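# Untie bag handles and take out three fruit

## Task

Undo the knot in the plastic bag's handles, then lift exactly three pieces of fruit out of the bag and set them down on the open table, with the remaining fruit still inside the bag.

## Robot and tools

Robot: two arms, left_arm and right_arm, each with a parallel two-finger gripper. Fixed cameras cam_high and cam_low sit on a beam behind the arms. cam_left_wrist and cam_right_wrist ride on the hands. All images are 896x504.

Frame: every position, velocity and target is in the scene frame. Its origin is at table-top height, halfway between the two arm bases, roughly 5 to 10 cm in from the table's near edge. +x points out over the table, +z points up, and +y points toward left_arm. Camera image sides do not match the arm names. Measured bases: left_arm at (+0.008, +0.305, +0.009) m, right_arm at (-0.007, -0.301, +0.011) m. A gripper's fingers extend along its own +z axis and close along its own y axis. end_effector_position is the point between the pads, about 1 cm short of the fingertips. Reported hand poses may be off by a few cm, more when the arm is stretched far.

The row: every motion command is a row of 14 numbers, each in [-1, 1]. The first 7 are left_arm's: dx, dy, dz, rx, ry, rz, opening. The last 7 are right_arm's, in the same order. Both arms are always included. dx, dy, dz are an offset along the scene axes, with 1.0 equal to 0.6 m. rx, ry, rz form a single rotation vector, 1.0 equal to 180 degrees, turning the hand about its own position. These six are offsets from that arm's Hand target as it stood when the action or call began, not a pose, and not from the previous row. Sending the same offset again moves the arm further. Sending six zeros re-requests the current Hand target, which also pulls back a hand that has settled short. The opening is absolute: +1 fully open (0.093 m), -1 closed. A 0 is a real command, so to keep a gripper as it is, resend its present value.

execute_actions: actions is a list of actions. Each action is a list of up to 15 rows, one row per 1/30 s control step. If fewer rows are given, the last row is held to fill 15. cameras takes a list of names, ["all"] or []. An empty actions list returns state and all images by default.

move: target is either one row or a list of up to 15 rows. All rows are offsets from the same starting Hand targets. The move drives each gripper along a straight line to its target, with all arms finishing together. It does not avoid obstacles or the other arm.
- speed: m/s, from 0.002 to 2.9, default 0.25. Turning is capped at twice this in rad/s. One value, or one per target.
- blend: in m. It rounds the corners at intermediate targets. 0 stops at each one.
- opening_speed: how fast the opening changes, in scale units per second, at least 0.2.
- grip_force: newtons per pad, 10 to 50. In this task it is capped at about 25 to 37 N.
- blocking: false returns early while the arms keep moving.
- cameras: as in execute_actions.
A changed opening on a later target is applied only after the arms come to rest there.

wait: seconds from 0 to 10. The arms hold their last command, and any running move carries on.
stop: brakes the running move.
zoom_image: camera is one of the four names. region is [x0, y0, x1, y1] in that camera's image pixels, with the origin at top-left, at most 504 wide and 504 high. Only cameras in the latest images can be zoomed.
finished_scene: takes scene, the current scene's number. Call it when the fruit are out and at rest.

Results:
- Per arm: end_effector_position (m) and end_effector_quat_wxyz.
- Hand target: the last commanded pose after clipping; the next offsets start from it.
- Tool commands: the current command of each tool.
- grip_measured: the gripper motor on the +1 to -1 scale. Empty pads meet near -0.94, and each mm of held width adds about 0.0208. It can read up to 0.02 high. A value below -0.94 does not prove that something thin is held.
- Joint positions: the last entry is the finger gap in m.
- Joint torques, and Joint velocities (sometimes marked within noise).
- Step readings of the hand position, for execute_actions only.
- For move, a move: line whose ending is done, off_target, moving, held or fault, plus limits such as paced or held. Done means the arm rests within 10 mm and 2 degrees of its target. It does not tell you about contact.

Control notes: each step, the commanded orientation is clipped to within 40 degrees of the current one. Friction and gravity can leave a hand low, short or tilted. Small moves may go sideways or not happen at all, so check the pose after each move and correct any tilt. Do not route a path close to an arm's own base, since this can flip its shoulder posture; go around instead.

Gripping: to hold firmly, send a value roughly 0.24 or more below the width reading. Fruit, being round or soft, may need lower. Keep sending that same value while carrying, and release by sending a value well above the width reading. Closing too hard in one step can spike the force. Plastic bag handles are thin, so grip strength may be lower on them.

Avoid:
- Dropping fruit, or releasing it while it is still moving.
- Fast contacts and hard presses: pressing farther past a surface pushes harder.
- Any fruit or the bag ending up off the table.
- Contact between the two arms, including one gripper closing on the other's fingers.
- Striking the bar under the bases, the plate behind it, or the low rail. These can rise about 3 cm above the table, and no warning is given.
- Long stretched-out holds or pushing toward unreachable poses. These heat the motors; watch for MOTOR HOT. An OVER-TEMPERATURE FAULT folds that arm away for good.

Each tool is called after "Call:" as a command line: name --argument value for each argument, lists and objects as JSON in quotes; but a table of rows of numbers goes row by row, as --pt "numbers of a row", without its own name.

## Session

Scene 1 solved. Now scene 2.

Call:
execute_actions --actions '[]'

Call:
zoom_image --camera "cam_high" --region '[360, 120, 600, 270]'

Call:
zoom_image --camera "cam_low" --region '[160, 240, 440, 400]'

Scene clock: 0.00 s.
left_arm: end_effector_position=(+0.3924, +0.3124, +0.1092) grip_measured=+1.000 end_effector_quat_wxyz=(+0.602, -0.060, +0.792, +0.085) | right_arm: end_effector_position=(+0.3640, -0.3472, +0.0680) grip_measured=+1.000 end_effector_quat_wxyz=(+0.533, +0.086, +0.839, -0.071)
Joint positions: left_arm=[-0.097 1.586 0.333 0.963 -0.318 -0.036 0.093] | right_arm=[-0.082 1.565 0.312 0.83 0.127 0.08 0.093]
Joint velocities: within noise
Joint torques (N m): no reading
Heat: left arm: 44 °C; right arm: 49 °C.
Hand target: left_arm +0.3927, +0.3126, +0.1088; +0.600, -0.060, +0.793, +0.085 | right_arm +0.3666, -0.3487, +0.0736; +0.540, +0.089, +0.834, -0.072
Tool commands: left_gripper/opening=+1.0 right_gripper/opening=+1.0
camera_calibration:
cam_left_wrist: T_world_to_cam=[[0.19088, -0.97943, -0.0654409, 0.237414], [-0.637994, -0.07312, -0.766562, 0.396576], [0.746008, 0.188072, -0.638827, -0.192742], [0, 0, 0, 1]] pos_world=[0.351483, 0.297778, 0.196407]
cam_right_wrist: T_world_to_cam=[[-0.216211, -0.975729, 0.034733, -0.262561], [-0.742061, 0.141106, -0.655313, 0.403444], [0.634507, -0.16746, -0.754558, -0.151922], [0, 0, 0, 1]] pos_world=[0.339007, -0.338558, 0.158867]

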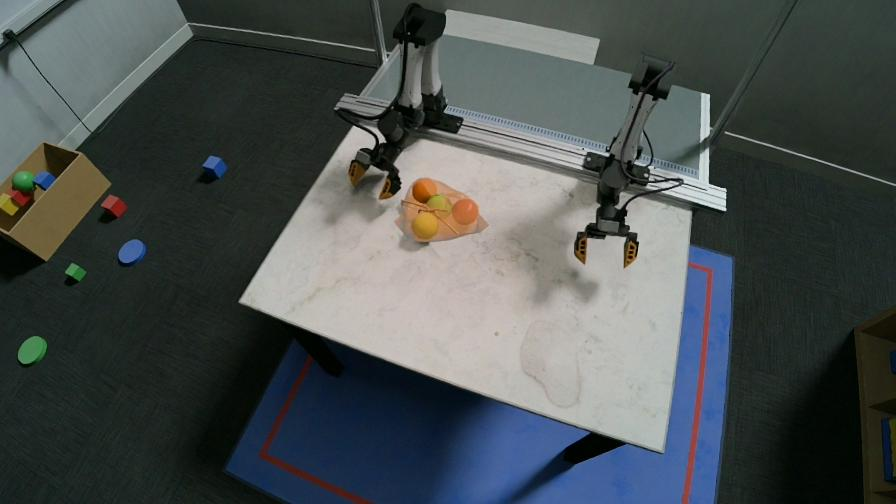

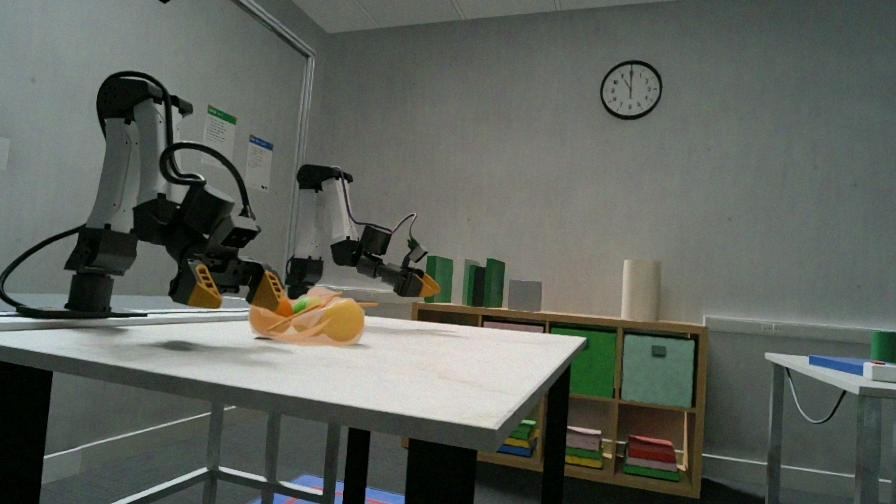

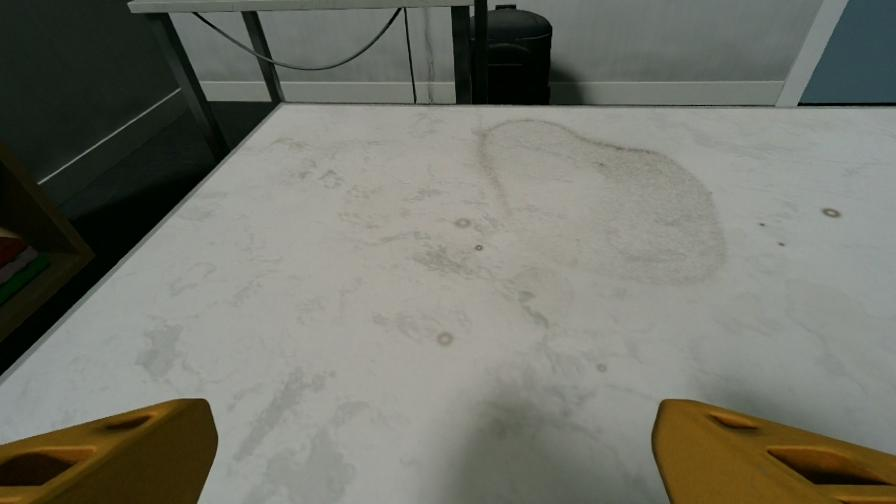

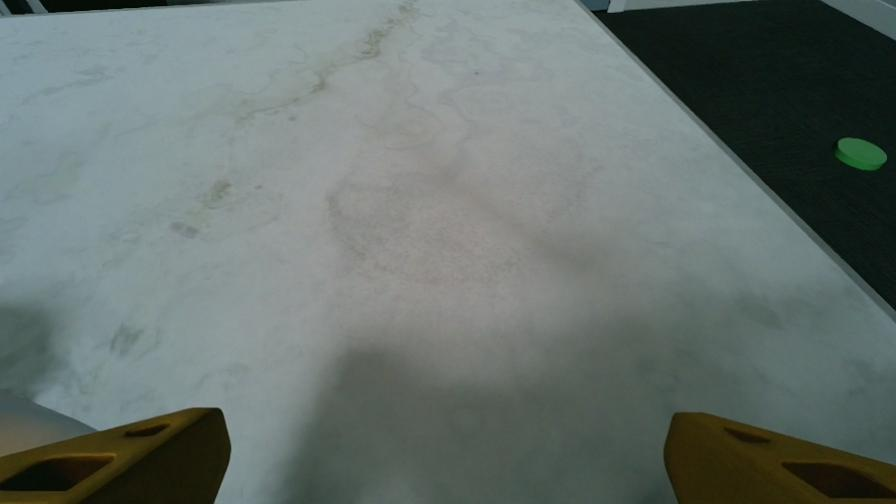

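Scaled by 2.100 from the camera's 896x504 image, which has a finer 1280x720 frame.

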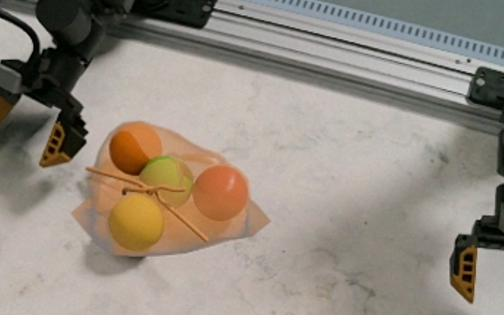

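Scaled by 1.800 from the camera's 896x504 image, which has a finer 1280x720 frame.

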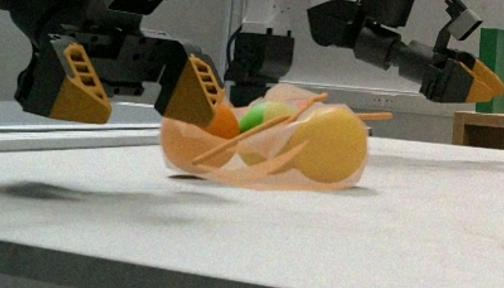

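Call:
move --pt "0 0 0 0 0 0 1 -0.05 0.05 0.2 -0.015 0.12 0.06 0" --pt "0 0 0 0 0 0 1 -0.111 0.298 0.25 -0.044 0.3712 0.201 0" --speed 0.15 --blend '[0.03,0]' --cameras '["cam_right_wrist"]'

Call:
zoom_image --camera "cam_right_wrist" --region '[200, 0, 700, 400]'

Scene clock: 29.07 s.
left_arm: end_effector_position=(+0.3924, +0.3124, +0.1092) grip_measured=+1.000 end_effector_quat_wxyz=(+0.602, -0.060, +0.792, +0.085) | right_arm: end_effector_position=(+0.3006, -0.1731, +0.2180) grip_measured=+0.002 end_effector_quat_wxyz=(+0.041, -0.242, +0.969, +0.000)
Joint positions: left_arm=[-0.097 1.586 0.333 0.963 -0.318 -0.036 0.093] | right_arm=[0.356 1.716 1.824 -1.559 -0.021 -0.122 0.045]
Joint torques (N m): left_arm=[0.39 -5.01 5.72 2.39 -0.09 -0.03] | right_arm=[0.14 -6.37 11.07 0.5 -0.11 -0.07]
Heat: left arm: 45 °C; right arm: 52 °C.
Hand target: left_arm +0.3927, +0.3126, +0.1088; +0.600, -0.060, +0.793, +0.085 | right_arm +0.3000, -0.1699, +0.2236; +0.000, -0.248, +0.969, +0.000
Off the commanded pose: left_arm 0.001 m, 0 deg | right_arm 0.006 m, 5 deg.
joint sent to its limit (right arm) — joint 4 (wrist pitch), lower limit. The joint targets are off in orientation, not in position.
move: off_target (right_arm)
camera_calibration:
cam_right_wrist: T_world_to_cam=[[0.477486, -0.878398, 0.0206232, -0.300253], [-0.831141, -0.443936, 0.334852, 0.13972], [-0.284978, -0.177028, -0.942045, 0.346277], [0, 0, 0, 1]] pos_world=[0.358175, -0.140414, 0.285616]
Images, in order (width x height): cam_right_wrist 896x504.

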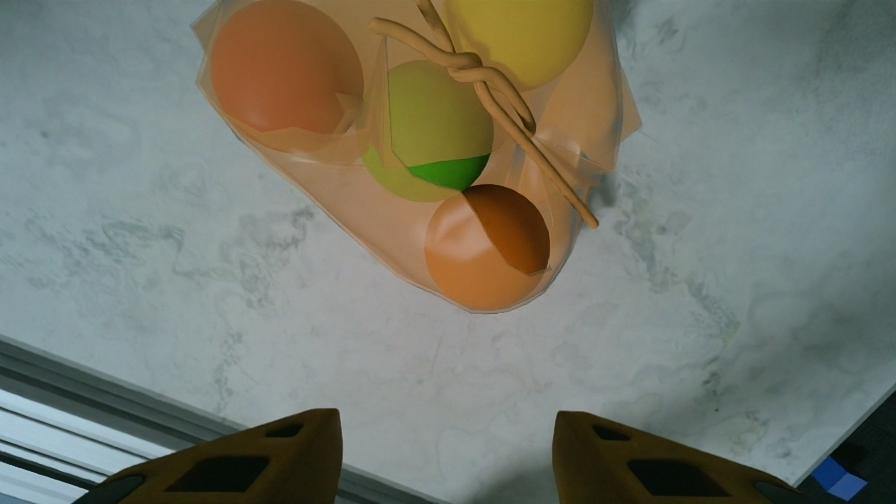

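Scaled by 1.008 from the camera's 896x504 image, which has a finer 1280x720 frame.

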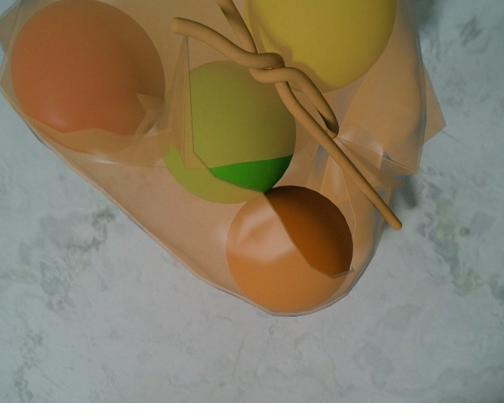

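Call:
move --target '[0,0,0,0,0,0,1,0.09,0.05,0.0,0,0,0,0]' --speed 0.12 --cameras '["cam_right_wrist"]'

Call:
zoom_image --camera "cam_right_wrist" --region '[250, 60, 650, 380]'

Scene clock: 58.23 s.
left_arm: end_effector_position=(+0.3924, +0.3124, +0.1092) grip_measured=+1.000 end_effector_quat_wxyz=(+0.602, -0.060, +0.792, +0.085) | right_arm: end_effector_position=(+0.3528, -0.1441, +0.2187) grip_measured=+0.002 end_effector_quat_wxyz=(+0.066, -0.250, +0.966, +0.004)
Joint positions: left_arm=[-0.097 1.586 0.333 0.963 -0.318 -0.036 0.093] | right_arm=[0.378 1.921 2.092 -1.568 -0.021 -0.116 0.045]
Joint torques (N m): left_arm=[0.32 -5.05 5.74 2.37 -0.06 -0.04] | right_arm=[0.29 -8.06 11.06 0.74 -0.09 0.11]
Heat: left arm: 45 °C; right arm: 54 °C.
Hand target: left_arm +0.3927, +0.3126, +0.1088; +0.600, -0.060, +0.793, +0.085 | right_arm +0.3540, -0.1400, +0.2236; +0.001, -0.248, +0.969, +0.000
Off the commanded pose: left_arm 0.001 m, 0 deg | right_arm 0.007 m, 8 deg.
joint sent to its limit (right arm) — joint 4 (wrist pitch), lower limit. The joint targets are off in orientation, not in position.
move: off_target (right_arm)
camera_calibration:
cam_right_wrist: T_world_to_cam=[[0.491493, -0.870496, 0.025894, -0.30464], [-0.838219, -0.464784, 0.285246, 0.206154], [-0.23627, -0.161901, -0.958105, 0.355454], [0, 0, 0, 1]] pos_world=[0.406514, -0.111822, 0.289645]
Images, in order (width x height): cam_right_wrist 896x504.

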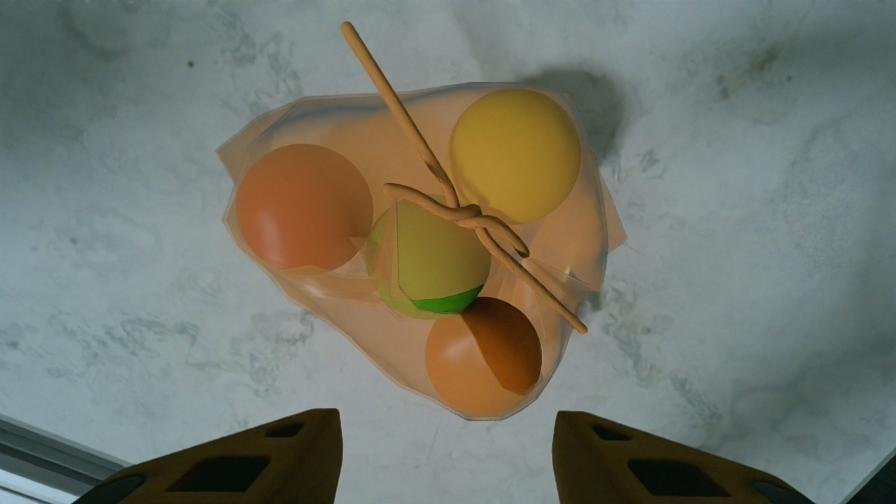

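Scaled by 1.260 from the camera's 896x504 image, which has a finer 1280x720 frame.

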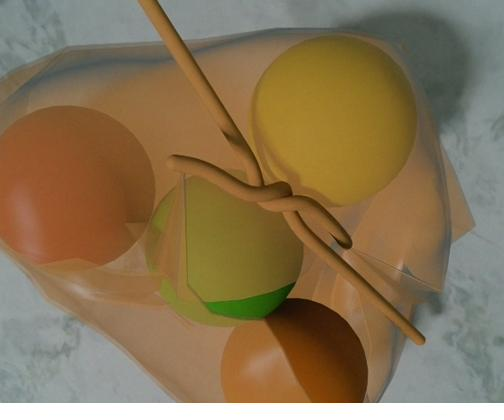

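Call:
move --pt "0.0 -0.2 0.12 0.04 0.08 -0.24 0.5 -0.05 -0.17 0 0 0 0 0" --pt "-0.03 -0.53 0.13 0.0816 0.1636 -0.4793 0.0 -0.05 -0.17 0 0 0 0 0" --speed 0.2 --blend '[0.03,0]' --cameras '["cam_left_wrist","cam_right_wrist"]'

Call:
zoom_image --camera "cam_left_wrist" --region '[200, 0, 700, 400]'

Scene clock: 146.67 s.
left_arm: end_effector_position=(+0.3739, -0.0031, +0.1885) grip_measured=+0.002 end_effector_quat_wxyz=(+0.304, +0.578, +0.719, -0.237) | right_arm: end_effector_position=(+0.3326, -0.2380, +0.2151) grip_measured=+0.002 end_effector_quat_wxyz=(+0.036, -0.249, +0.968, -0.006)
Joint positions: left_arm=[-0.487 1.864 1.589 -0.696 0.563 0.665 0.045] | right_arm=[0.135 1.782 1.884 -1.568 -0.034 -0.358 0.045]
Joint torques (N m): left_arm=[0.17 -6.94 9.22 1.43 0.46 0.07] | right_arm=[-0.99 -11.22 6.39 0.57 -0.06 -0.07]
Heat: left arm: 45 °C; right arm: 57 °C.
Hand target: left_arm +0.3747, -0.0053, +0.1869; +0.297, +0.582, +0.718, -0.240 | right_arm +0.3240, -0.2420, +0.2236; +0.001, -0.248, +0.969, +0.000
Off the commanded pose: left_arm 0.003 m, 1 deg | right_arm 0.013 m, 4 deg.
joint sent to its limit (right arm) — joint 4 (wrist pitch), lower limit. The joint targets are off in orientation, not in position.
move: off_target (right_arm)
camera_calibration:
cam_left_wrist: T_world_to_cam=[[-0.977271, -0.211695, -0.0112978, 0.366101], [-0.194054, 0.914745, -0.354379, 0.181951], [0.0853547, -0.344131, -0.935034, 0.232239], [0, 0, 0, 1]] pos_world=[0.373265, -0.00901643, 0.285767]
cam_right_wrist: T_world_to_cam=[[0.490427, -0.870959, 0.0301892, -0.37705], [-0.822485, -0.451125, 0.346417, 0.131513], [-0.288096, -0.194723, -0.937595, 0.337043], [0, 0, 0, 1]] pos_world=[0.390184, -0.203437, 0.281834]
Images, in order (width x height): cam_left_wrist 896x504, cam_right_wrist 896x504.

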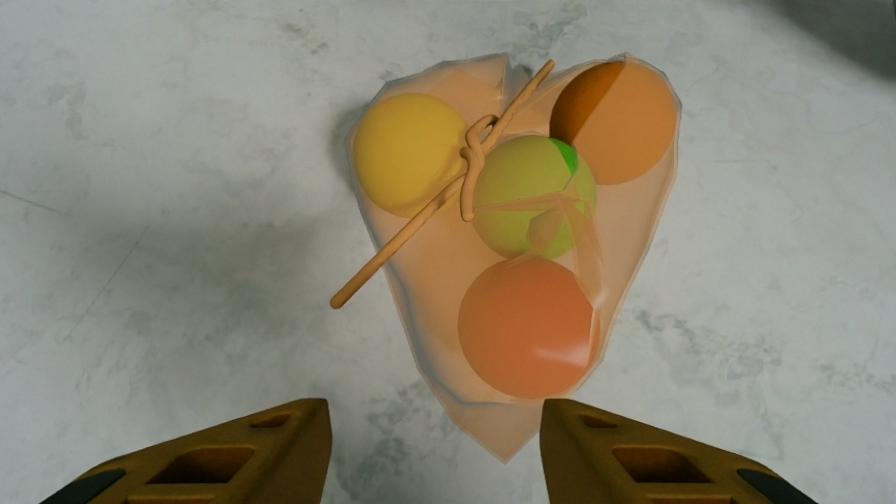

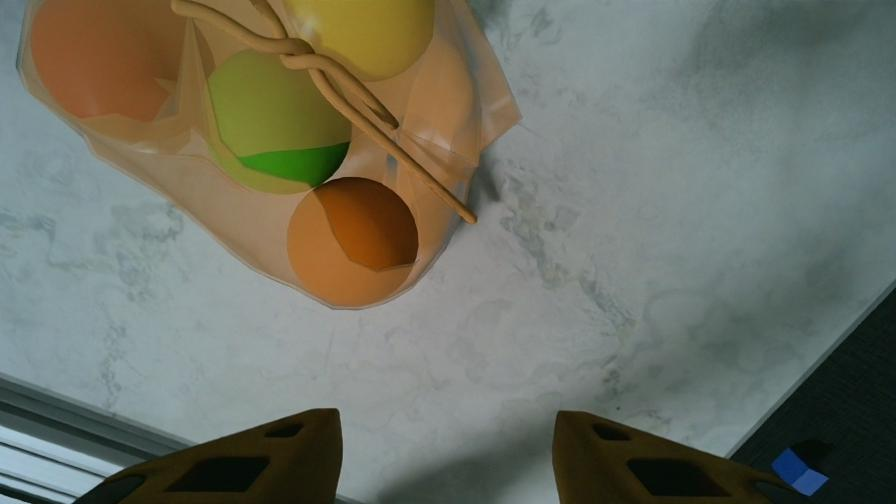

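Scaled by 1.008 from the camera's 896x504 image, which has a finer 1280x720 frame.

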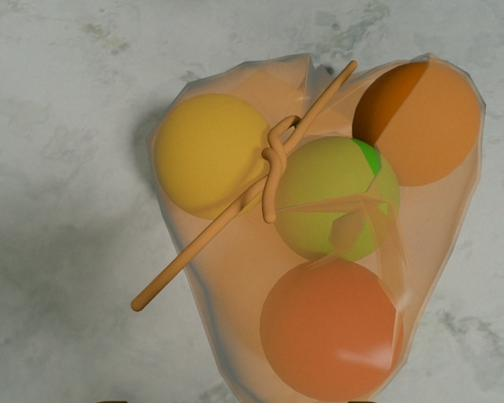

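Call:
move --target '[0.012,-0.163,-0.115,0,0,0,-0.4,0,0,0,0,0,0,0]' --speed 0.12 --cameras '["cam_left_wrist"]'

Scene clock: 193.87 s.
left_arm: end_effector_position=(+0.3743, -0.1001, +0.1185) grip_measured=-0.398 end_effector_quat_wxyz=(+0.291, +0.586, +0.715, -0.246) | right_arm: end_effector_position=(+0.3326, -0.2380, +0.2151) grip_measured=+0.002 end_effector_quat_wxyz=(+0.036, -0.249, +0.968, -0.006)
Joint positions: left_arm=[-0.671 2.121 1.675 -0.47 0.479 0.512 0.026] | right_arm=[0.135 1.782 1.884 -1.568 -0.034 -0.358 0.045]
Joint torques (N m): left_arm=[0.27 -8.72 9.14 1.82 0.19 -0.06] | right_arm=[-1.05 -11.06 6.43 0.55 -0.06 -0.07]
Heat: left arm: 49 °C; right arm: 52 °C.
Hand target: left_arm +0.3819, -0.1031, +0.1177; +0.297, +0.582, +0.718, -0.240 | right_arm +0.3240, -0.2420, +0.2236; +0.001, -0.248, +0.969, +0.000
Off the commanded pose: left_arm 0.008 m, 1 deg | right_arm 0.013 m, 4 deg.
joint sent to its limit (right arm) — joint 4 (wrist pitch), lower limit. The joint targets are off in orientation, not in position.
move: off_target (right_arm)
camera_calibration:
cam_left_wrist: T_world_to_cam=[[-0.982742, -0.184687, 0.0104278, 0.347286], [-0.176808, 0.921255, -0.34645, 0.239128], [0.0543782, -0.342314, -0.938011, 0.145571], [0, 0, 0, 1]] pos_world=[0.375657, -0.106327, 0.215771]
Images, in order (width x height): cam_left_wrist 896x504.

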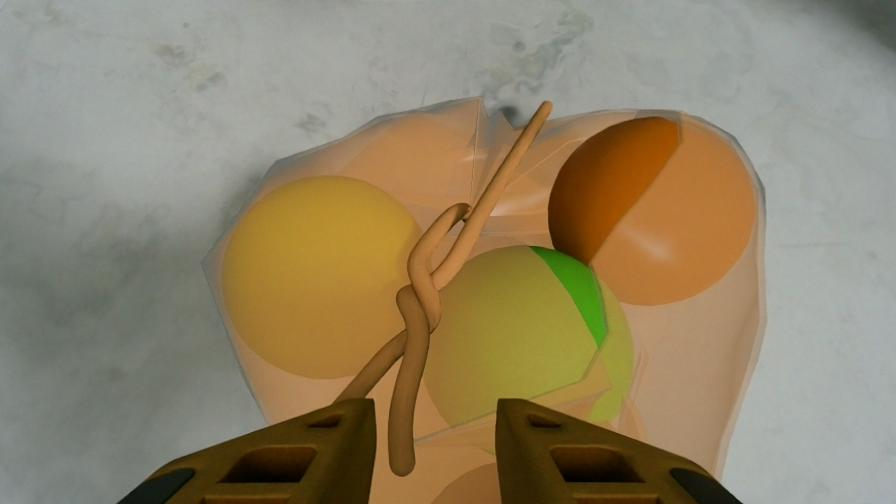

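Call:
move --target '[0.012,0.012,0.0,0,0,0,-0.55,0,0,0,0,0,0,0]' --speed 0.06 --cameras '["cam_left_wrist"]'

Scene clock: 211.70 s.
left_arm: end_effector_position=(+0.3832, -0.0951, +0.1213) grip_measured=-0.548 end_effector_quat_wxyz=(+0.298, +0.580, +0.718, -0.243) | right_arm: end_effector_position=(+0.3326, -0.2380, +0.2151) grip_measured=+0.002 end_effector_quat_wxyz=(+0.036, -0.249, +0.968, -0.006)
Joint positions: left_arm=[-0.653 2.123 1.685 -0.47 0.479 0.514 0.019] | right_arm=[0.135 1.782 1.884 -1.568 -0.034 -0.358 0.045]
Joint torques (N m): left_arm=[0.77 -8.46 9.22 1.72 0.3 0.07] | right_arm=[-0.9 -11.25 6.5 0.53 -0.11 -0.08]
Heat: left arm: 50 °C; right arm: 52 °C.
Hand target: left_arm +0.3891, -0.0959, +0.1178; +0.297, +0.582, +0.718, -0.240 | right_arm +0.3240, -0.2420, +0.2236; +0.001, -0.248, +0.969, +0.000
Off the commanded pose: left_arm 0.007 m, 0 deg | right_arm 0.013 m, 4 deg.
joint sent to its limit (right arm) — joint 4 (wrist pitch), lower limit. The joint targets are off in orientation, not in position.
move: off_target (right_arm)
camera_calibration:
cam_left_wrist: T_world_to_cam=[[-0.979603, -0.200908, 0.00385158, 0.355089], [-0.18937, 0.916594, -0.352129, 0.242091], [0.0672151, -0.345676, -0.935943, 0.143905], [0, 0, 0, 1]] pos_world=[0.384018, -0.100814, 0.218566]
Images, in order (width x height): cam_left_wrist 896x504.

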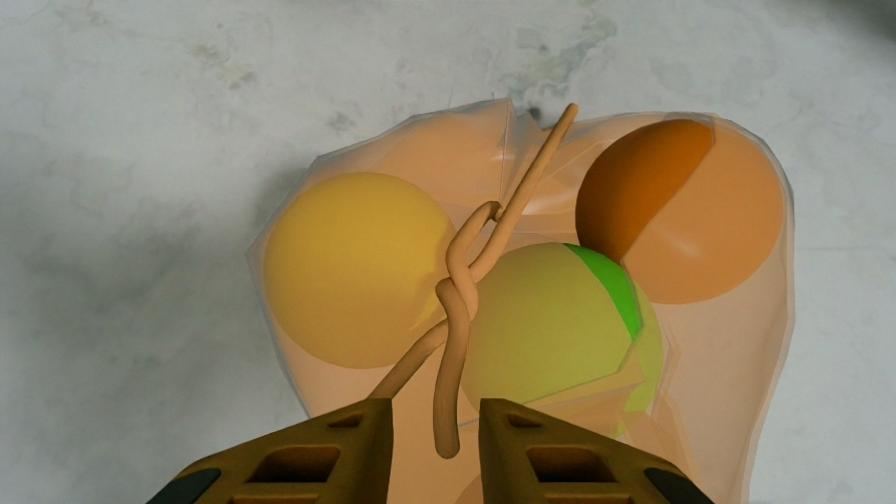

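Call:
move --target '[0.0,0.0,-0.068,0,0,0,-0.55,0,0,0,0,0,0,0]' --speed 0.05 --cameras '["cam_left_wrist"]'

Scene clock: 227.13 s.
left_arm: end_effector_position=(+0.3893, -0.0994, +0.0928) grip_measured=-0.548 end_effector_quat_wxyz=(+0.308, +0.580, +0.714, -0.243) | right_arm: end_effector_position=(+0.3326, -0.2380, +0.2151) grip_measured=+0.002 end_effector_quat_wxyz=(+0.036, -0.249, +0.968, -0.006)
Joint positions: left_arm=[-0.653 2.168 1.626 -0.344 0.479 0.514 0.019] | right_arm=[0.135 1.782 1.884 -1.568 -0.034 -0.358 0.045]
Joint torques (N m): left_arm=[0.66 -8.91 5.96 1.87 0.28 0.07] | right_arm=[-1.06 -11.11 6.5 0.57 -0.05 -0.08]
Heat: left arm: 52 °C; right arm: 51 °C.
Hand target: left_arm +0.3892, -0.0959, +0.0772; +0.297, +0.581, +0.718, -0.240 | right_arm +0.3240, -0.2420, +0.2236; +0.001, -0.248, +0.969, +0.000
Off the commanded pose: left_arm 0.016 m, 1 deg | right_arm 0.013 m, 4 deg.
joint sent to its limit (right arm) — joint 4 (wrist pitch), lower limit. The joint targets are off in orientation, not in position.
move: off_target (left_arm, right_arm)
camera_calibration:
cam_left_wrist: T_world_to_cam=[[-0.979599, -0.20067, -0.0108375, 0.361566], [-0.182644, 0.911507, -0.368506, 0.235671], [0.0838265, -0.359009, -0.929562, 0.106917], [0, 0, 0, 1]] pos_world=[0.388271, -0.103876, 0.19015]
Images, in order (width x height): cam_left_wrist 896x504.

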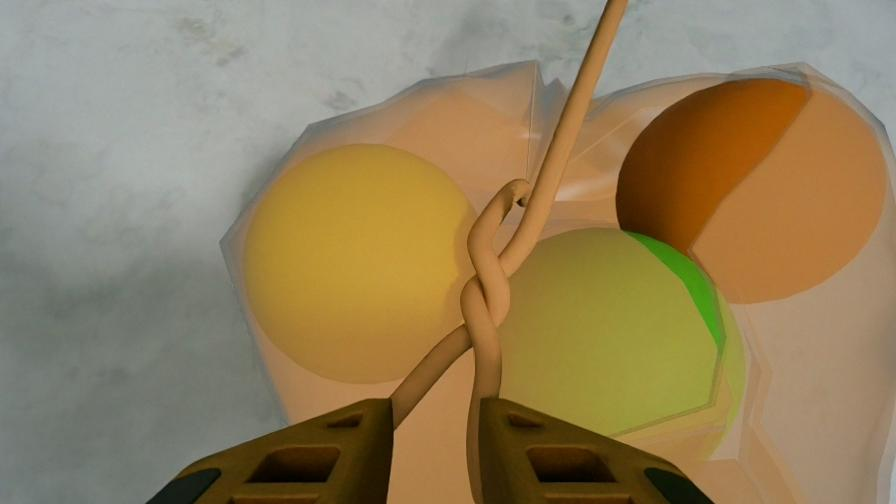

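Call:
move --target '[-0.022,0.004,0.005,0,0,0,-0.55,0,0,0,0,0,0,0]' --speed 0.04 --cameras '["cam_left_wrist"]'

Scene clock: 233.03 s.
left_arm: end_effector_position=(+0.3840, -0.1004, +0.0858) grip_measured=-0.548 end_effector_quat_wxyz=(+0.314, +0.582, +0.709, -0.245) | right_arm: end_effector_position=(+0.3326, -0.2380, +0.2151) grip_measured=+0.002 end_effector_quat_wxyz=(+0.036, -0.249, +0.968, -0.006)
Joint positions: left_arm=[-0.66 2.159 1.573 -0.285 0.481 0.512 0.019] | right_arm=[0.135 1.782 1.884 -1.568 -0.034 -0.358 0.045]
Joint torques (N m): left_arm=[-0.02 -11.51 5.01 1.56 0.18 -0.06] | right_arm=[-1.07 -11.18 6.38 0.56 -0.08 -0.08]
Heat: left arm: 53 °C; right arm: 51 °C.
Hand target: left_arm +0.3760, -0.0935, +0.0800; +0.297, +0.582, +0.718, -0.240 | right_arm +0.3240, -0.2420, +0.2236; +0.001, -0.248, +0.969, +0.000
Off the commanded pose: left_arm 0.012 m, 2 deg | right_arm 0.013 m, 4 deg.
joint sent to its limit (right arm) — joint 4 (wrist pitch), lower limit. The joint targets are off in orientation, not in position.
move: off_target (left_arm, right_arm)
camera_calibration:
cam_left_wrist: T_world_to_cam=[[-0.980845, -0.194027, -0.0172364, 0.357862], [-0.173057, 0.908604, -0.380119, 0.230014], [0.0894145, -0.369855, -0.924777, 0.0968197], [0, 0, 0, 1]] pos_world=[0.382156, -0.103747, 0.183137]
Images, in order (width x height): cam_left_wrist 896x504.

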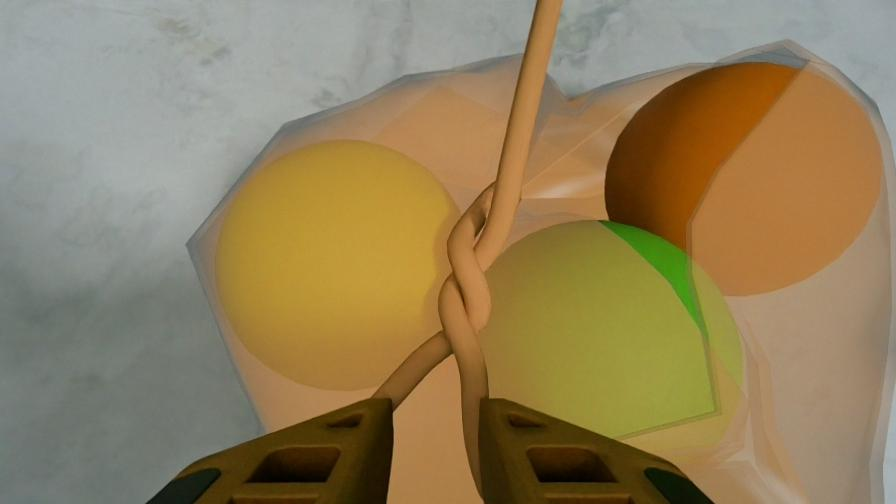

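Call:
move --target '[-0.003,0.0,-0.008,0,0,0,-0.55,0,0,0,0,0,0,0]' --speed 0.04

Call:
move --target '[0,0.0,0,0,0,0,-1,0,0,0,0,0,0,0]' --opening_speed 0.5 --cameras '["cam_left_wrist"]'

Scene clock: 243.87 s.
left_arm: end_effector_position=(+0.3847, -0.1010, +0.0858) grip_measured=-0.548 end_effector_quat_wxyz=(+0.321, +0.581, +0.707, -0.246) | right_arm: end_effector_position=(+0.3326, -0.2380, +0.2151) grip_measured=+0.002 end_effector_quat_wxyz=(+0.036, -0.249, +0.968, -0.006)
Joint positions: left_arm=[-0.66 2.156 1.558 -0.256 0.481 0.508 0.019] | right_arm=[0.135 1.782 1.884 -1.568 -0.034 -0.358 0.045]
Joint torques (N m): left_arm=[-0.2 -11.17 4.78 1.56 0.16 -0.02] | right_arm=[-0.94 -11.1 6.43 0.55 -0.03 -0.07]
Heat: left arm: 54 °C; right arm: 51 °C.
Hand target: left_arm +0.3742, -0.0936, +0.0753; +0.297, +0.582, +0.718, -0.240 | right_arm +0.3240, -0.2420, +0.2236; +0.001, -0.248, +0.969, +0.000
Off the commanded pose: left_arm 0.017 m, 3 deg | right_arm 0.013 m, 4 deg.
joint sent to its limit (right arm) — joint 4 (wrist pitch), lower limit. The joint targets are off in orientation, not in position.
move: off_target (left_arm, right_arm)

Scene clock: 244.97 s.
left_arm: end_effector_position=(+0.3835, -0.1016, +0.0852) grip_measured=-0.979 end_effector_quat_wxyz=(+0.320, +0.581, +0.706, -0.247) | right_arm: end_effector_position=(+0.3326, -0.2380, +0.2151) grip_measured=+0.002 end_effector_quat_wxyz=(+0.036, -0.249, +0.968, -0.006)
Joint positions: left_arm=[-0.663 2.156 1.556 -0.256 0.481 0.507 0] | right_arm=[0.135 1.782 1.884 -1.568 -0.034 -0.358 0.045]
Joint torques (N m): left_arm=[-0.09 -11.17 4.93 1.51 0.16 -0.02] | right_arm=[-1.24 -11.19 6.52 0.56 -0.08 -0.1]
Heat: left arm: 55 °C; right arm: 51 °C.
Hand target: left_arm +0.3741, -0.0936, +0.0753; +0.297, +0.581, +0.718, -0.240 | right_arm +0.3240, -0.2420, +0.2236; +0.001, -0.248, +0.969, +0.000
Off the commanded pose: left_arm 0.016 m, 3 deg | right_arm 0.013 m, 4 deg.
joint sent to its limit (right arm) — joint 4 (wrist pitch), lower limit. The joint targets are off in orientation, not in position.
move: off_target (left_arm, right_arm)
camera_calibration:
cam_left_wrist: T_world_to_cam=[[-0.980651, -0.194354, -0.0234451, 0.357549], [-0.169944, 0.904633, -0.390843, 0.230108], [0.0971713, -0.379296, -0.920159, 0.0916215], [0, 0, 0, 1]] pos_world=[0.380834, -0.10392, 0.182625]
Images, in order (width x height): cam_left_wrist 896x504.

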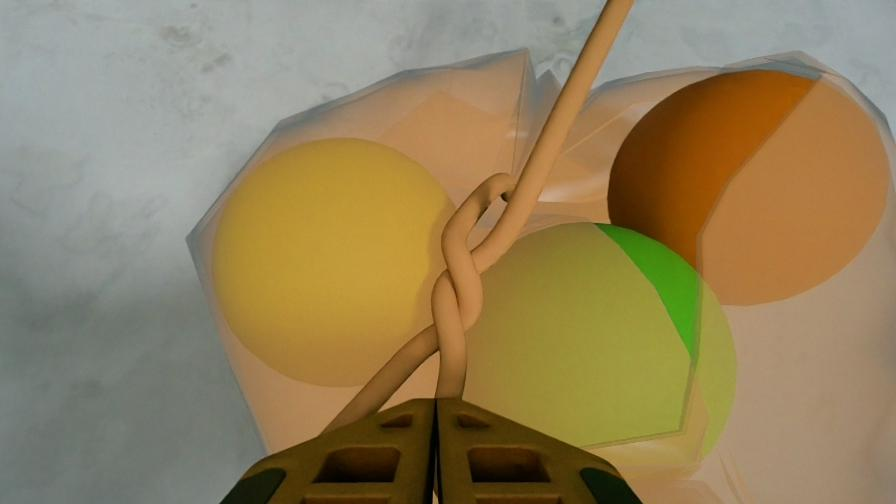

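Call:
move --pt "0 0 0.03 0 0 0 -0.5 0 0 0 0 0 0 0" --pt "0.008 0.0 0.03 0 0 0 -0.5 0 0 0 0 0 0 0" --pt "0.008 0.0 -0.022 0 0 0 -0.5 0 0 0 0 0 0 0" --speed 0.05 --cameras '["cam_left_wrist"]'

Scene clock: 257.97 s.
left_arm: end_effector_position=(+0.3815, -0.1000, +0.0880) grip_measured=-0.502 end_effector_quat_wxyz=(+0.321, +0.581, +0.706, -0.247) | right_arm: end_effector_position=(+0.3326, -0.2380, +0.2151) grip_measured=+0.002 end_effector_quat_wxyz=(+0.036, -0.249, +0.968, -0.006)
Joint positions: left_arm=[-0.663 2.141 1.543 -0.253 0.481 0.507 0.021] | right_arm=[0.135 1.782 1.884 -1.568 -0.034 -0.358 0.045]
Joint torques (N m): left_arm=[0.5 -7.79 5.48 1.82 0.19 0.04] | right_arm=[-1.05 -11.19 6.46 0.56 -0.08 -0.11]
Heat: left arm: 60 °C; right arm: 51 °C.
Hand target: left_arm +0.3790, -0.0936, +0.0623; +0.297, +0.582, +0.718, -0.240 | right_arm +0.3240, -0.2420, +0.2236; +0.001, -0.248, +0.969, +0.000
Off the commanded pose: left_arm 0.027 m, 3 deg | right_arm 0.013 m, 4 deg.
joint sent to its limit (right arm) — joint 4 (wrist pitch), lower limit. The joint targets are off in orientation, not in position.
move: off_target (left_arm, right_arm)
camera_calibration:
cam_left_wrist: T_world_to_cam=[[-0.980547, -0.19464, -0.0253654, 0.355989], [-0.169221, 0.903738, -0.393219, 0.229212], [0.0994597, -0.381277, -0.919095, 0.0937468], [0, 0, 0, 1]] pos_world=[0.378527, -0.102114, 0.185322]
Images, in order (width x height): cam_left_wrist 896x504.

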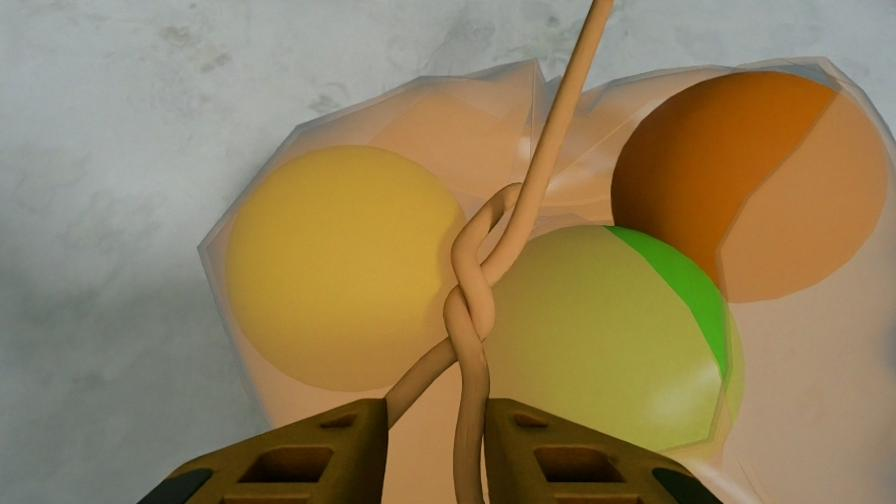

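Call:
move --target '[0.0,0.012,0.1,0,0,0,-0.55,0,0,0,0,0,0,0]' --speed 0.06 --cameras '["cam_left_wrist"]'

Scene clock: 271.30 s.
left_arm: end_effector_position=(+0.3745, -0.0882, +0.1016) grip_measured=-0.548 end_effector_quat_wxyz=(+0.282, +0.581, +0.724, -0.244) | right_arm: end_effector_position=(+0.3326, -0.2380, +0.2151) grip_measured=+0.002 end_effector_quat_wxyz=(+0.036, -0.249, +0.968, -0.006)
Joint positions: left_arm=[-0.653 2.118 1.614 -0.439 0.482 0.516 0.019] | right_arm=[0.135 1.782 1.884 -1.568 -0.034 -0.358 0.045]
Joint torques (N m): left_arm=[0.85 -12.31 8.87 1.51 0.28 0.07] | right_arm=[-1.03 -11.19 6.48 0.55 -0.08 -0.09]
Heat: left arm: 57 °C; right arm: 50 °C.
Hand target: left_arm +0.3790, -0.0864, +0.1221; +0.297, +0.582, +0.718, -0.240 | right_arm +0.3240, -0.2420, +0.2236; +0.001, -0.248, +0.969, +0.000
Off the commanded pose: left_arm 0.021 m, 2 deg | right_arm 0.013 m, 4 deg.
joint sent to its limit (right arm) — joint 4 (wrist pitch), lower limit. The joint targets are off in orientation, not in position.
move: off_target (left_arm, right_arm)
camera_calibration:
cam_left_wrist: T_world_to_cam=[[-0.979773, -0.198402, 0.0261145, 0.345942], [-0.195827, 0.923716, -0.329242, 0.22795], [0.0412, -0.327696, -0.943885, 0.140556], [0, 0, 0, 1]] pos_world=[0.377793, -0.0958661, 0.198685]
Images, in order (width x height): cam_left_wrist 896x504.

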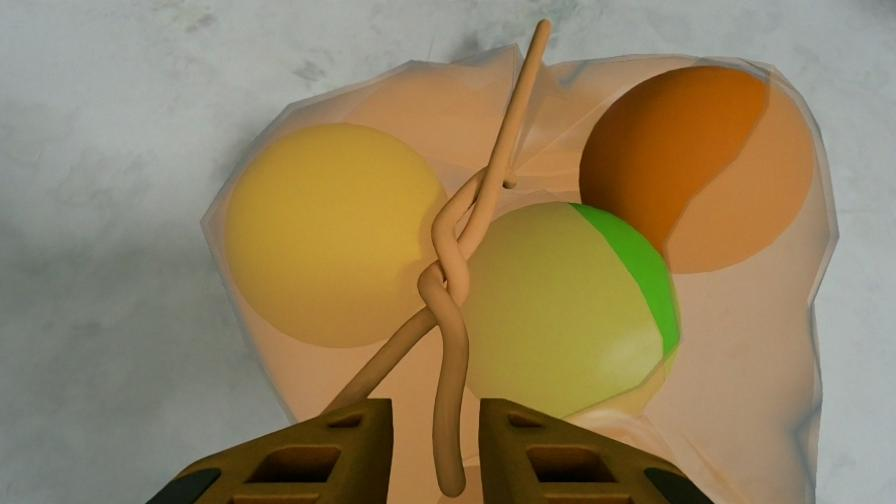

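Call:
move --pt "-0.0217 0.012 0 0 0 0 -0.55 0 0 0 0 0 0 0" --pt "-0.0217 0.012 -0.087 0 0 0 -0.55 0 0 0 0 0 0 0" --speed 0.05 --cameras '["cam_left_wrist","cam_low"]'

Call:
zoom_image --camera "cam_low" --region '[220, 240, 400, 370]'

Scene clock: 293.33 s.
left_arm: end_effector_position=(+0.3700, -0.0845, +0.0939) grip_measured=-0.548 end_effector_quat_wxyz=(+0.322, +0.581, +0.707, -0.244) | right_arm: end_effector_position=(+0.3326, -0.2380, +0.2151) grip_measured=+0.002 end_effector_quat_wxyz=(+0.036, -0.249, +0.968, -0.006)
Joint positions: left_arm=[-0.653 2.065 1.451 -0.241 0.482 0.516 0.019] | right_arm=[0.135 1.782 1.884 -1.568 -0.034 -0.358 0.045]
Joint torques (N m): left_arm=[0.28 -7.43 5.44 1.78 0.23 -0.01] | right_arm=[-1.11 -11.11 6.39 0.58 -0.04 -0.06]
Heat: left arm: 64 °C; right arm: 50 °C.
Hand target: left_arm +0.3659, -0.0792, +0.0700; +0.297, +0.582, +0.718, -0.240 | right_arm +0.3240, -0.2420, +0.2236; +0.001, -0.248, +0.969, +0.000
Off the commanded pose: left_arm 0.025 m, 3 deg | right_arm 0.013 m, 4 deg.
joint sent to its limit (right arm) — joint 4 (wrist pitch), lower limit. The joint targets are off in orientation, not in position.
move: off_target (left_arm, right_arm)
camera_calibration:
cam_left_wrist: T_world_to_cam=[[-0.979874, -0.19745, -0.0293228, 0.347877], [-0.17058, 0.904557, -0.390742, 0.215918], [0.103676, -0.377877, -0.920033, 0.105058], [0, 0, 0, 1]] pos_world=[0.366815, -0.0869233, 0.191226]
Images, in order (width x height): cam_low 896x504, cam_left_wrist 896x504.

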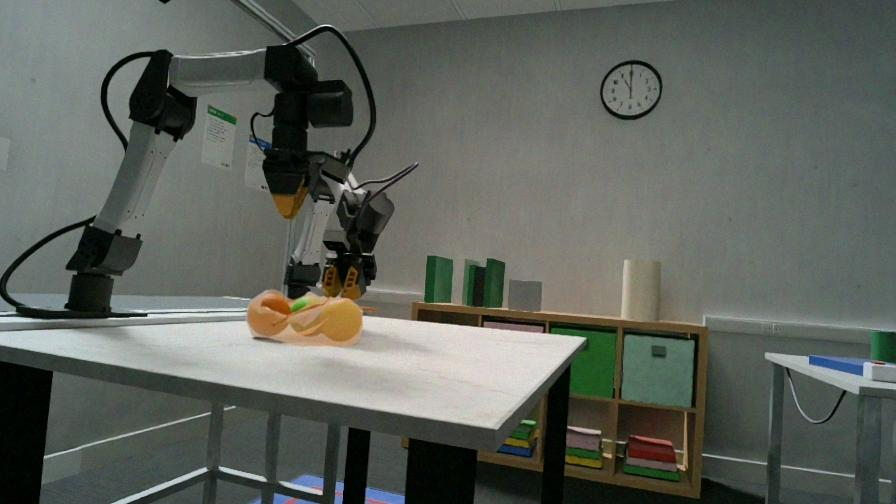

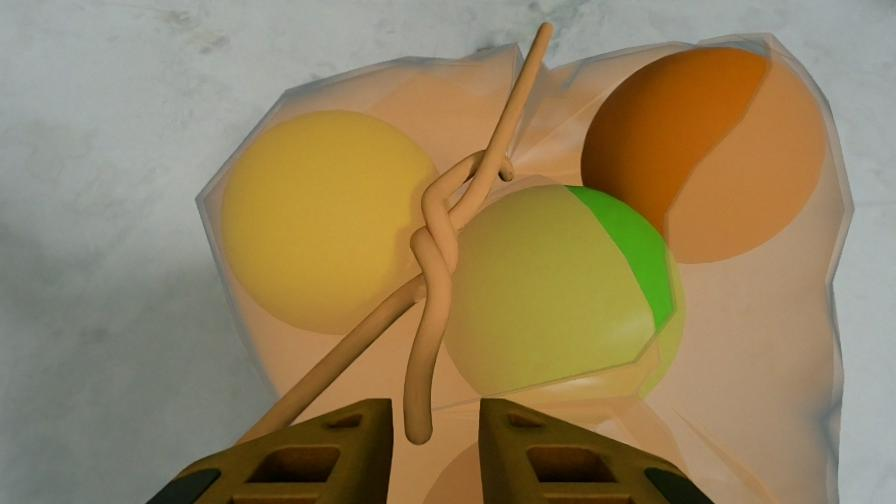

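Scaled by 2.800 from the camera's 896x504 image, which has a finer 1280x720 frame.

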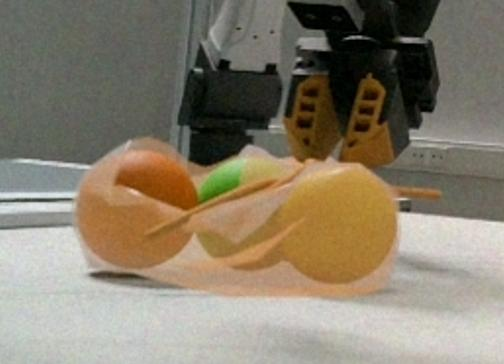

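Call:
move --target '[0.008,-0.012,-0.025,0,0,0,-0.55,0,0,0,0,0,0,0]' --speed 0.05 --cameras '["cam_left_wrist"]'

Scene clock: 301.70 s.
left_arm: end_effector_position=(+0.3769, -0.0954, +0.0903) grip_measured=-0.548 end_effector_quat_wxyz=(+0.343, +0.582, +0.693, -0.252) | right_arm: end_effector_position=(+0.3326, -0.2380, +0.2151) grip_measured=+0.002 end_effector_quat_wxyz=(+0.036, -0.249, +0.968, -0.006)
Joint positions: left_arm=[-0.657 2.1 1.451 -0.154 0.497 0.512 0.019] | right_arm=[0.135 1.782 1.884 -1.568 -0.034 -0.358 0.045]
Joint torques (N m): left_arm=[0.05 -6.57 6.45 1.37 0.04 -0.01] | right_arm=[-1.06 -11.18 6.54 0.58 -0.11 -0.1]
Heat: left arm: 62 °C; right arm: 50 °C.
Hand target: left_arm +0.3707, -0.0864, +0.0548; +0.297, +0.581, +0.718, -0.240 | right_arm +0.3240, -0.2420, +0.2236; +0.001, -0.248, +0.969, +0.000
Off the commanded pose: left_arm 0.037 m, 6 deg | right_arm 0.013 m, 4 deg.
joint sent to its limit (right arm) — joint 4 (wrist pitch), lower limit. The joint targets are off in orientation, not in position.
move: off_target (left_arm, right_arm)
camera_calibration:
cam_left_wrist: T_world_to_cam=[[-0.980924, -0.187383, -0.0517216, 0.355715], [-0.146933, 0.888925, -0.433847, 0.219096], [0.127272, -0.417972, -0.899501, 0.0822874], [0, 0, 0, 1]] pos_world=[0.370649, -0.0937114, 0.18747]
Images, in order (width x height): cam_left_wrist 896x504.

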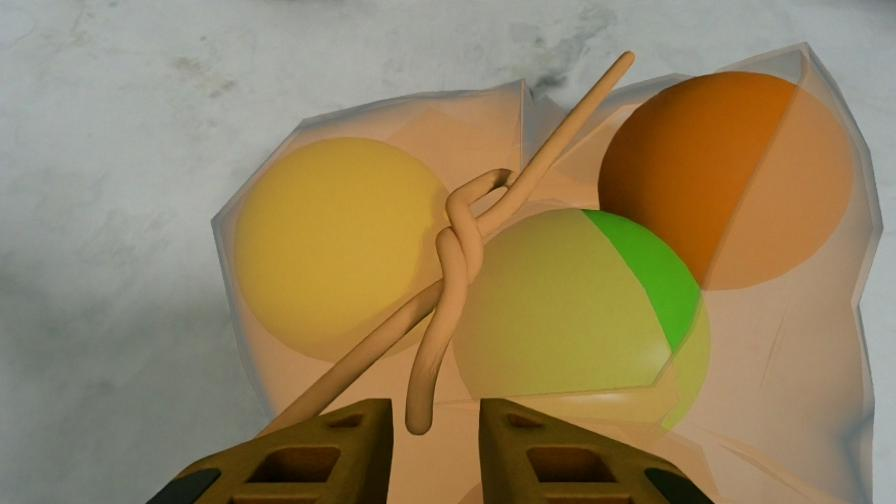

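Call:
move --pt "0.01 -0.018 0.125 0 0 0 -0.55 0 0 0 0 0 0 0" --pt "0.01 -0.018 0.125 0.163 0.0347 0 -0.55 0 0 0 0 0 0 0" --speed 0.1 --blend '[0.02,0]' --cameras '["cam_left_wrist"]'

Scene clock: 322.30 s.
left_arm: end_effector_position=(+0.3767, -0.0988, +0.1385) grip_measured=-0.548 end_effector_quat_wxyz=(+0.142, +0.619, +0.767, -0.094) | right_arm: end_effector_position=(+0.3326, -0.2380, +0.2151) grip_measured=+0.002 end_effector_quat_wxyz=(+0.036, -0.249, +0.968, -0.006)
Joint positions: left_arm=[-0.756 2.619 2.844 -1.49 0.169 0.554 0.019] | right_arm=[0.135 1.782 1.884 -1.568 -0.034 -0.358 0.045]
Joint torques (N m): left_arm=[0.08 -9.83 7.88 0.98 0.03 -0.01] | right_arm=[-1.03 -11.12 6.43 0.58 -0.03 -0.1]
Heat: left arm: 59 °C; right arm: 50 °C.
Hand target: left_arm +0.3767, -0.0971, +0.1299; +0.101, +0.624, +0.771, -0.081 | right_arm +0.3240, -0.2420, +0.2236; +0.001, -0.248, +0.969, +0.000
Off the commanded pose: left_arm 0.009 m, 5 deg | right_arm 0.013 m, 4 deg.
elbow stopped short (left arm): the move would have taken joint 3 (elbow) straighter than the controller allows.
joint sent to its limit (right arm) — joint 4 (wrist pitch), lower limit. The joint targets are off in orientation, not in position.
move: off_target (left_arm, right_arm)
camera_calibration:
cam_left_wrist: T_world_to_cam=[[-0.977462, -0.209154, -0.0286897, 0.350745], [-0.2109, 0.973517, 0.0882408, 0.203152], [0.00947406, 0.0923026, -0.995686, 0.232434], [0, 0, 0, 1]] pos_world=[0.383482, -0.145866, 0.223568]
Images, in order (width x height): cam_left_wrist 896x504.

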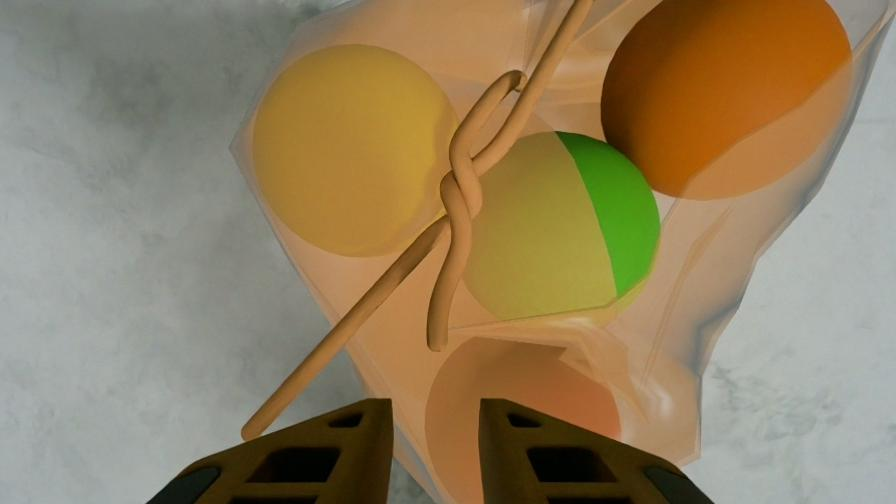

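Call:
move --target '[0.0155,-0.0147,-0.03,-0.07,-0.015,0,-0.55,0,0,0,0,0,0,0]' --speed 0.08 --cameras '["cam_left_wrist"]'

Scene clock: 337.53 s.
left_arm: end_effector_position=(+0.3848, -0.1073, +0.0957) grip_measured=-0.548 end_effector_quat_wxyz=(+0.171, +0.612, +0.758, -0.146) | right_arm: end_effector_position=(+0.3326, -0.2380, +0.2151) grip_measured=+0.002 end_effector_quat_wxyz=(+0.036, -0.249, +0.968, -0.006)
Joint positions: left_arm=[-0.726 2.426 2.264 -1.035 0.277 0.557 0.019] | right_arm=[0.135 1.782 1.884 -1.568 -0.034 -0.358 0.045]
Joint torques (N m): left_arm=[0.79 -14.42 5.64 1.36 0.32 0.02] | right_arm=[-1.07 -11.22 6.53 0.56 -0.05 -0.05]
Heat: left arm: 59 °C; right arm: 50 °C.
Hand target: left_arm +0.3861, -0.1059, +0.1119; +0.187, +0.611, +0.754, -0.151 | right_arm +0.3240, -0.2420, +0.2236; +0.001, -0.248, +0.969, +0.000
Off the commanded pose: left_arm 0.016 m, 2 deg | right_arm 0.013 m, 4 deg.
joint sent to its limit (right arm) — joint 4 (wrist pitch), lower limit. The joint targets are off in orientation, not in position.
move: off_target (left_arm, right_arm)
camera_calibration:
cam_left_wrist: T_world_to_cam=[[-0.979477, -0.200973, 0.0153233, 0.353125], [-0.201316, 0.979189, -0.0257139, 0.224708], [-0.00983657, -0.028271, -0.999552, 0.185379], [0, 0, 0, 1]] pos_world=[0.392939, -0.143822, 0.185663]
Images, in order (width x height): cam_left_wrist 896x504.

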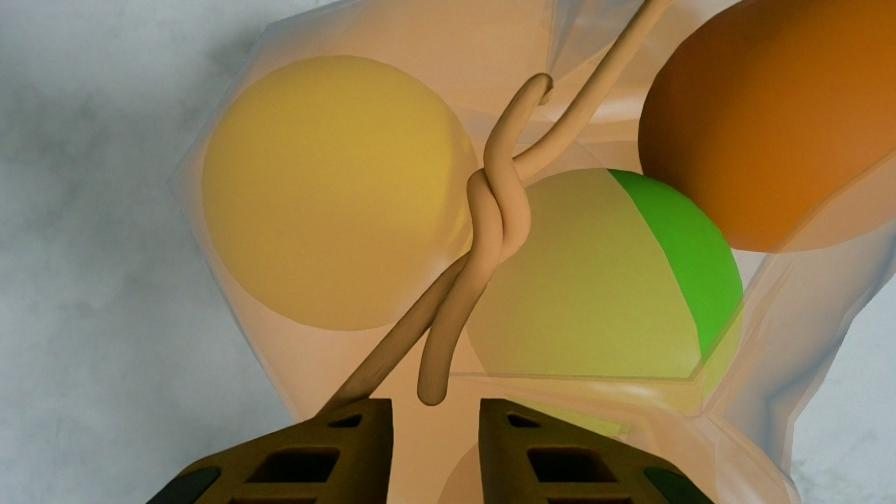

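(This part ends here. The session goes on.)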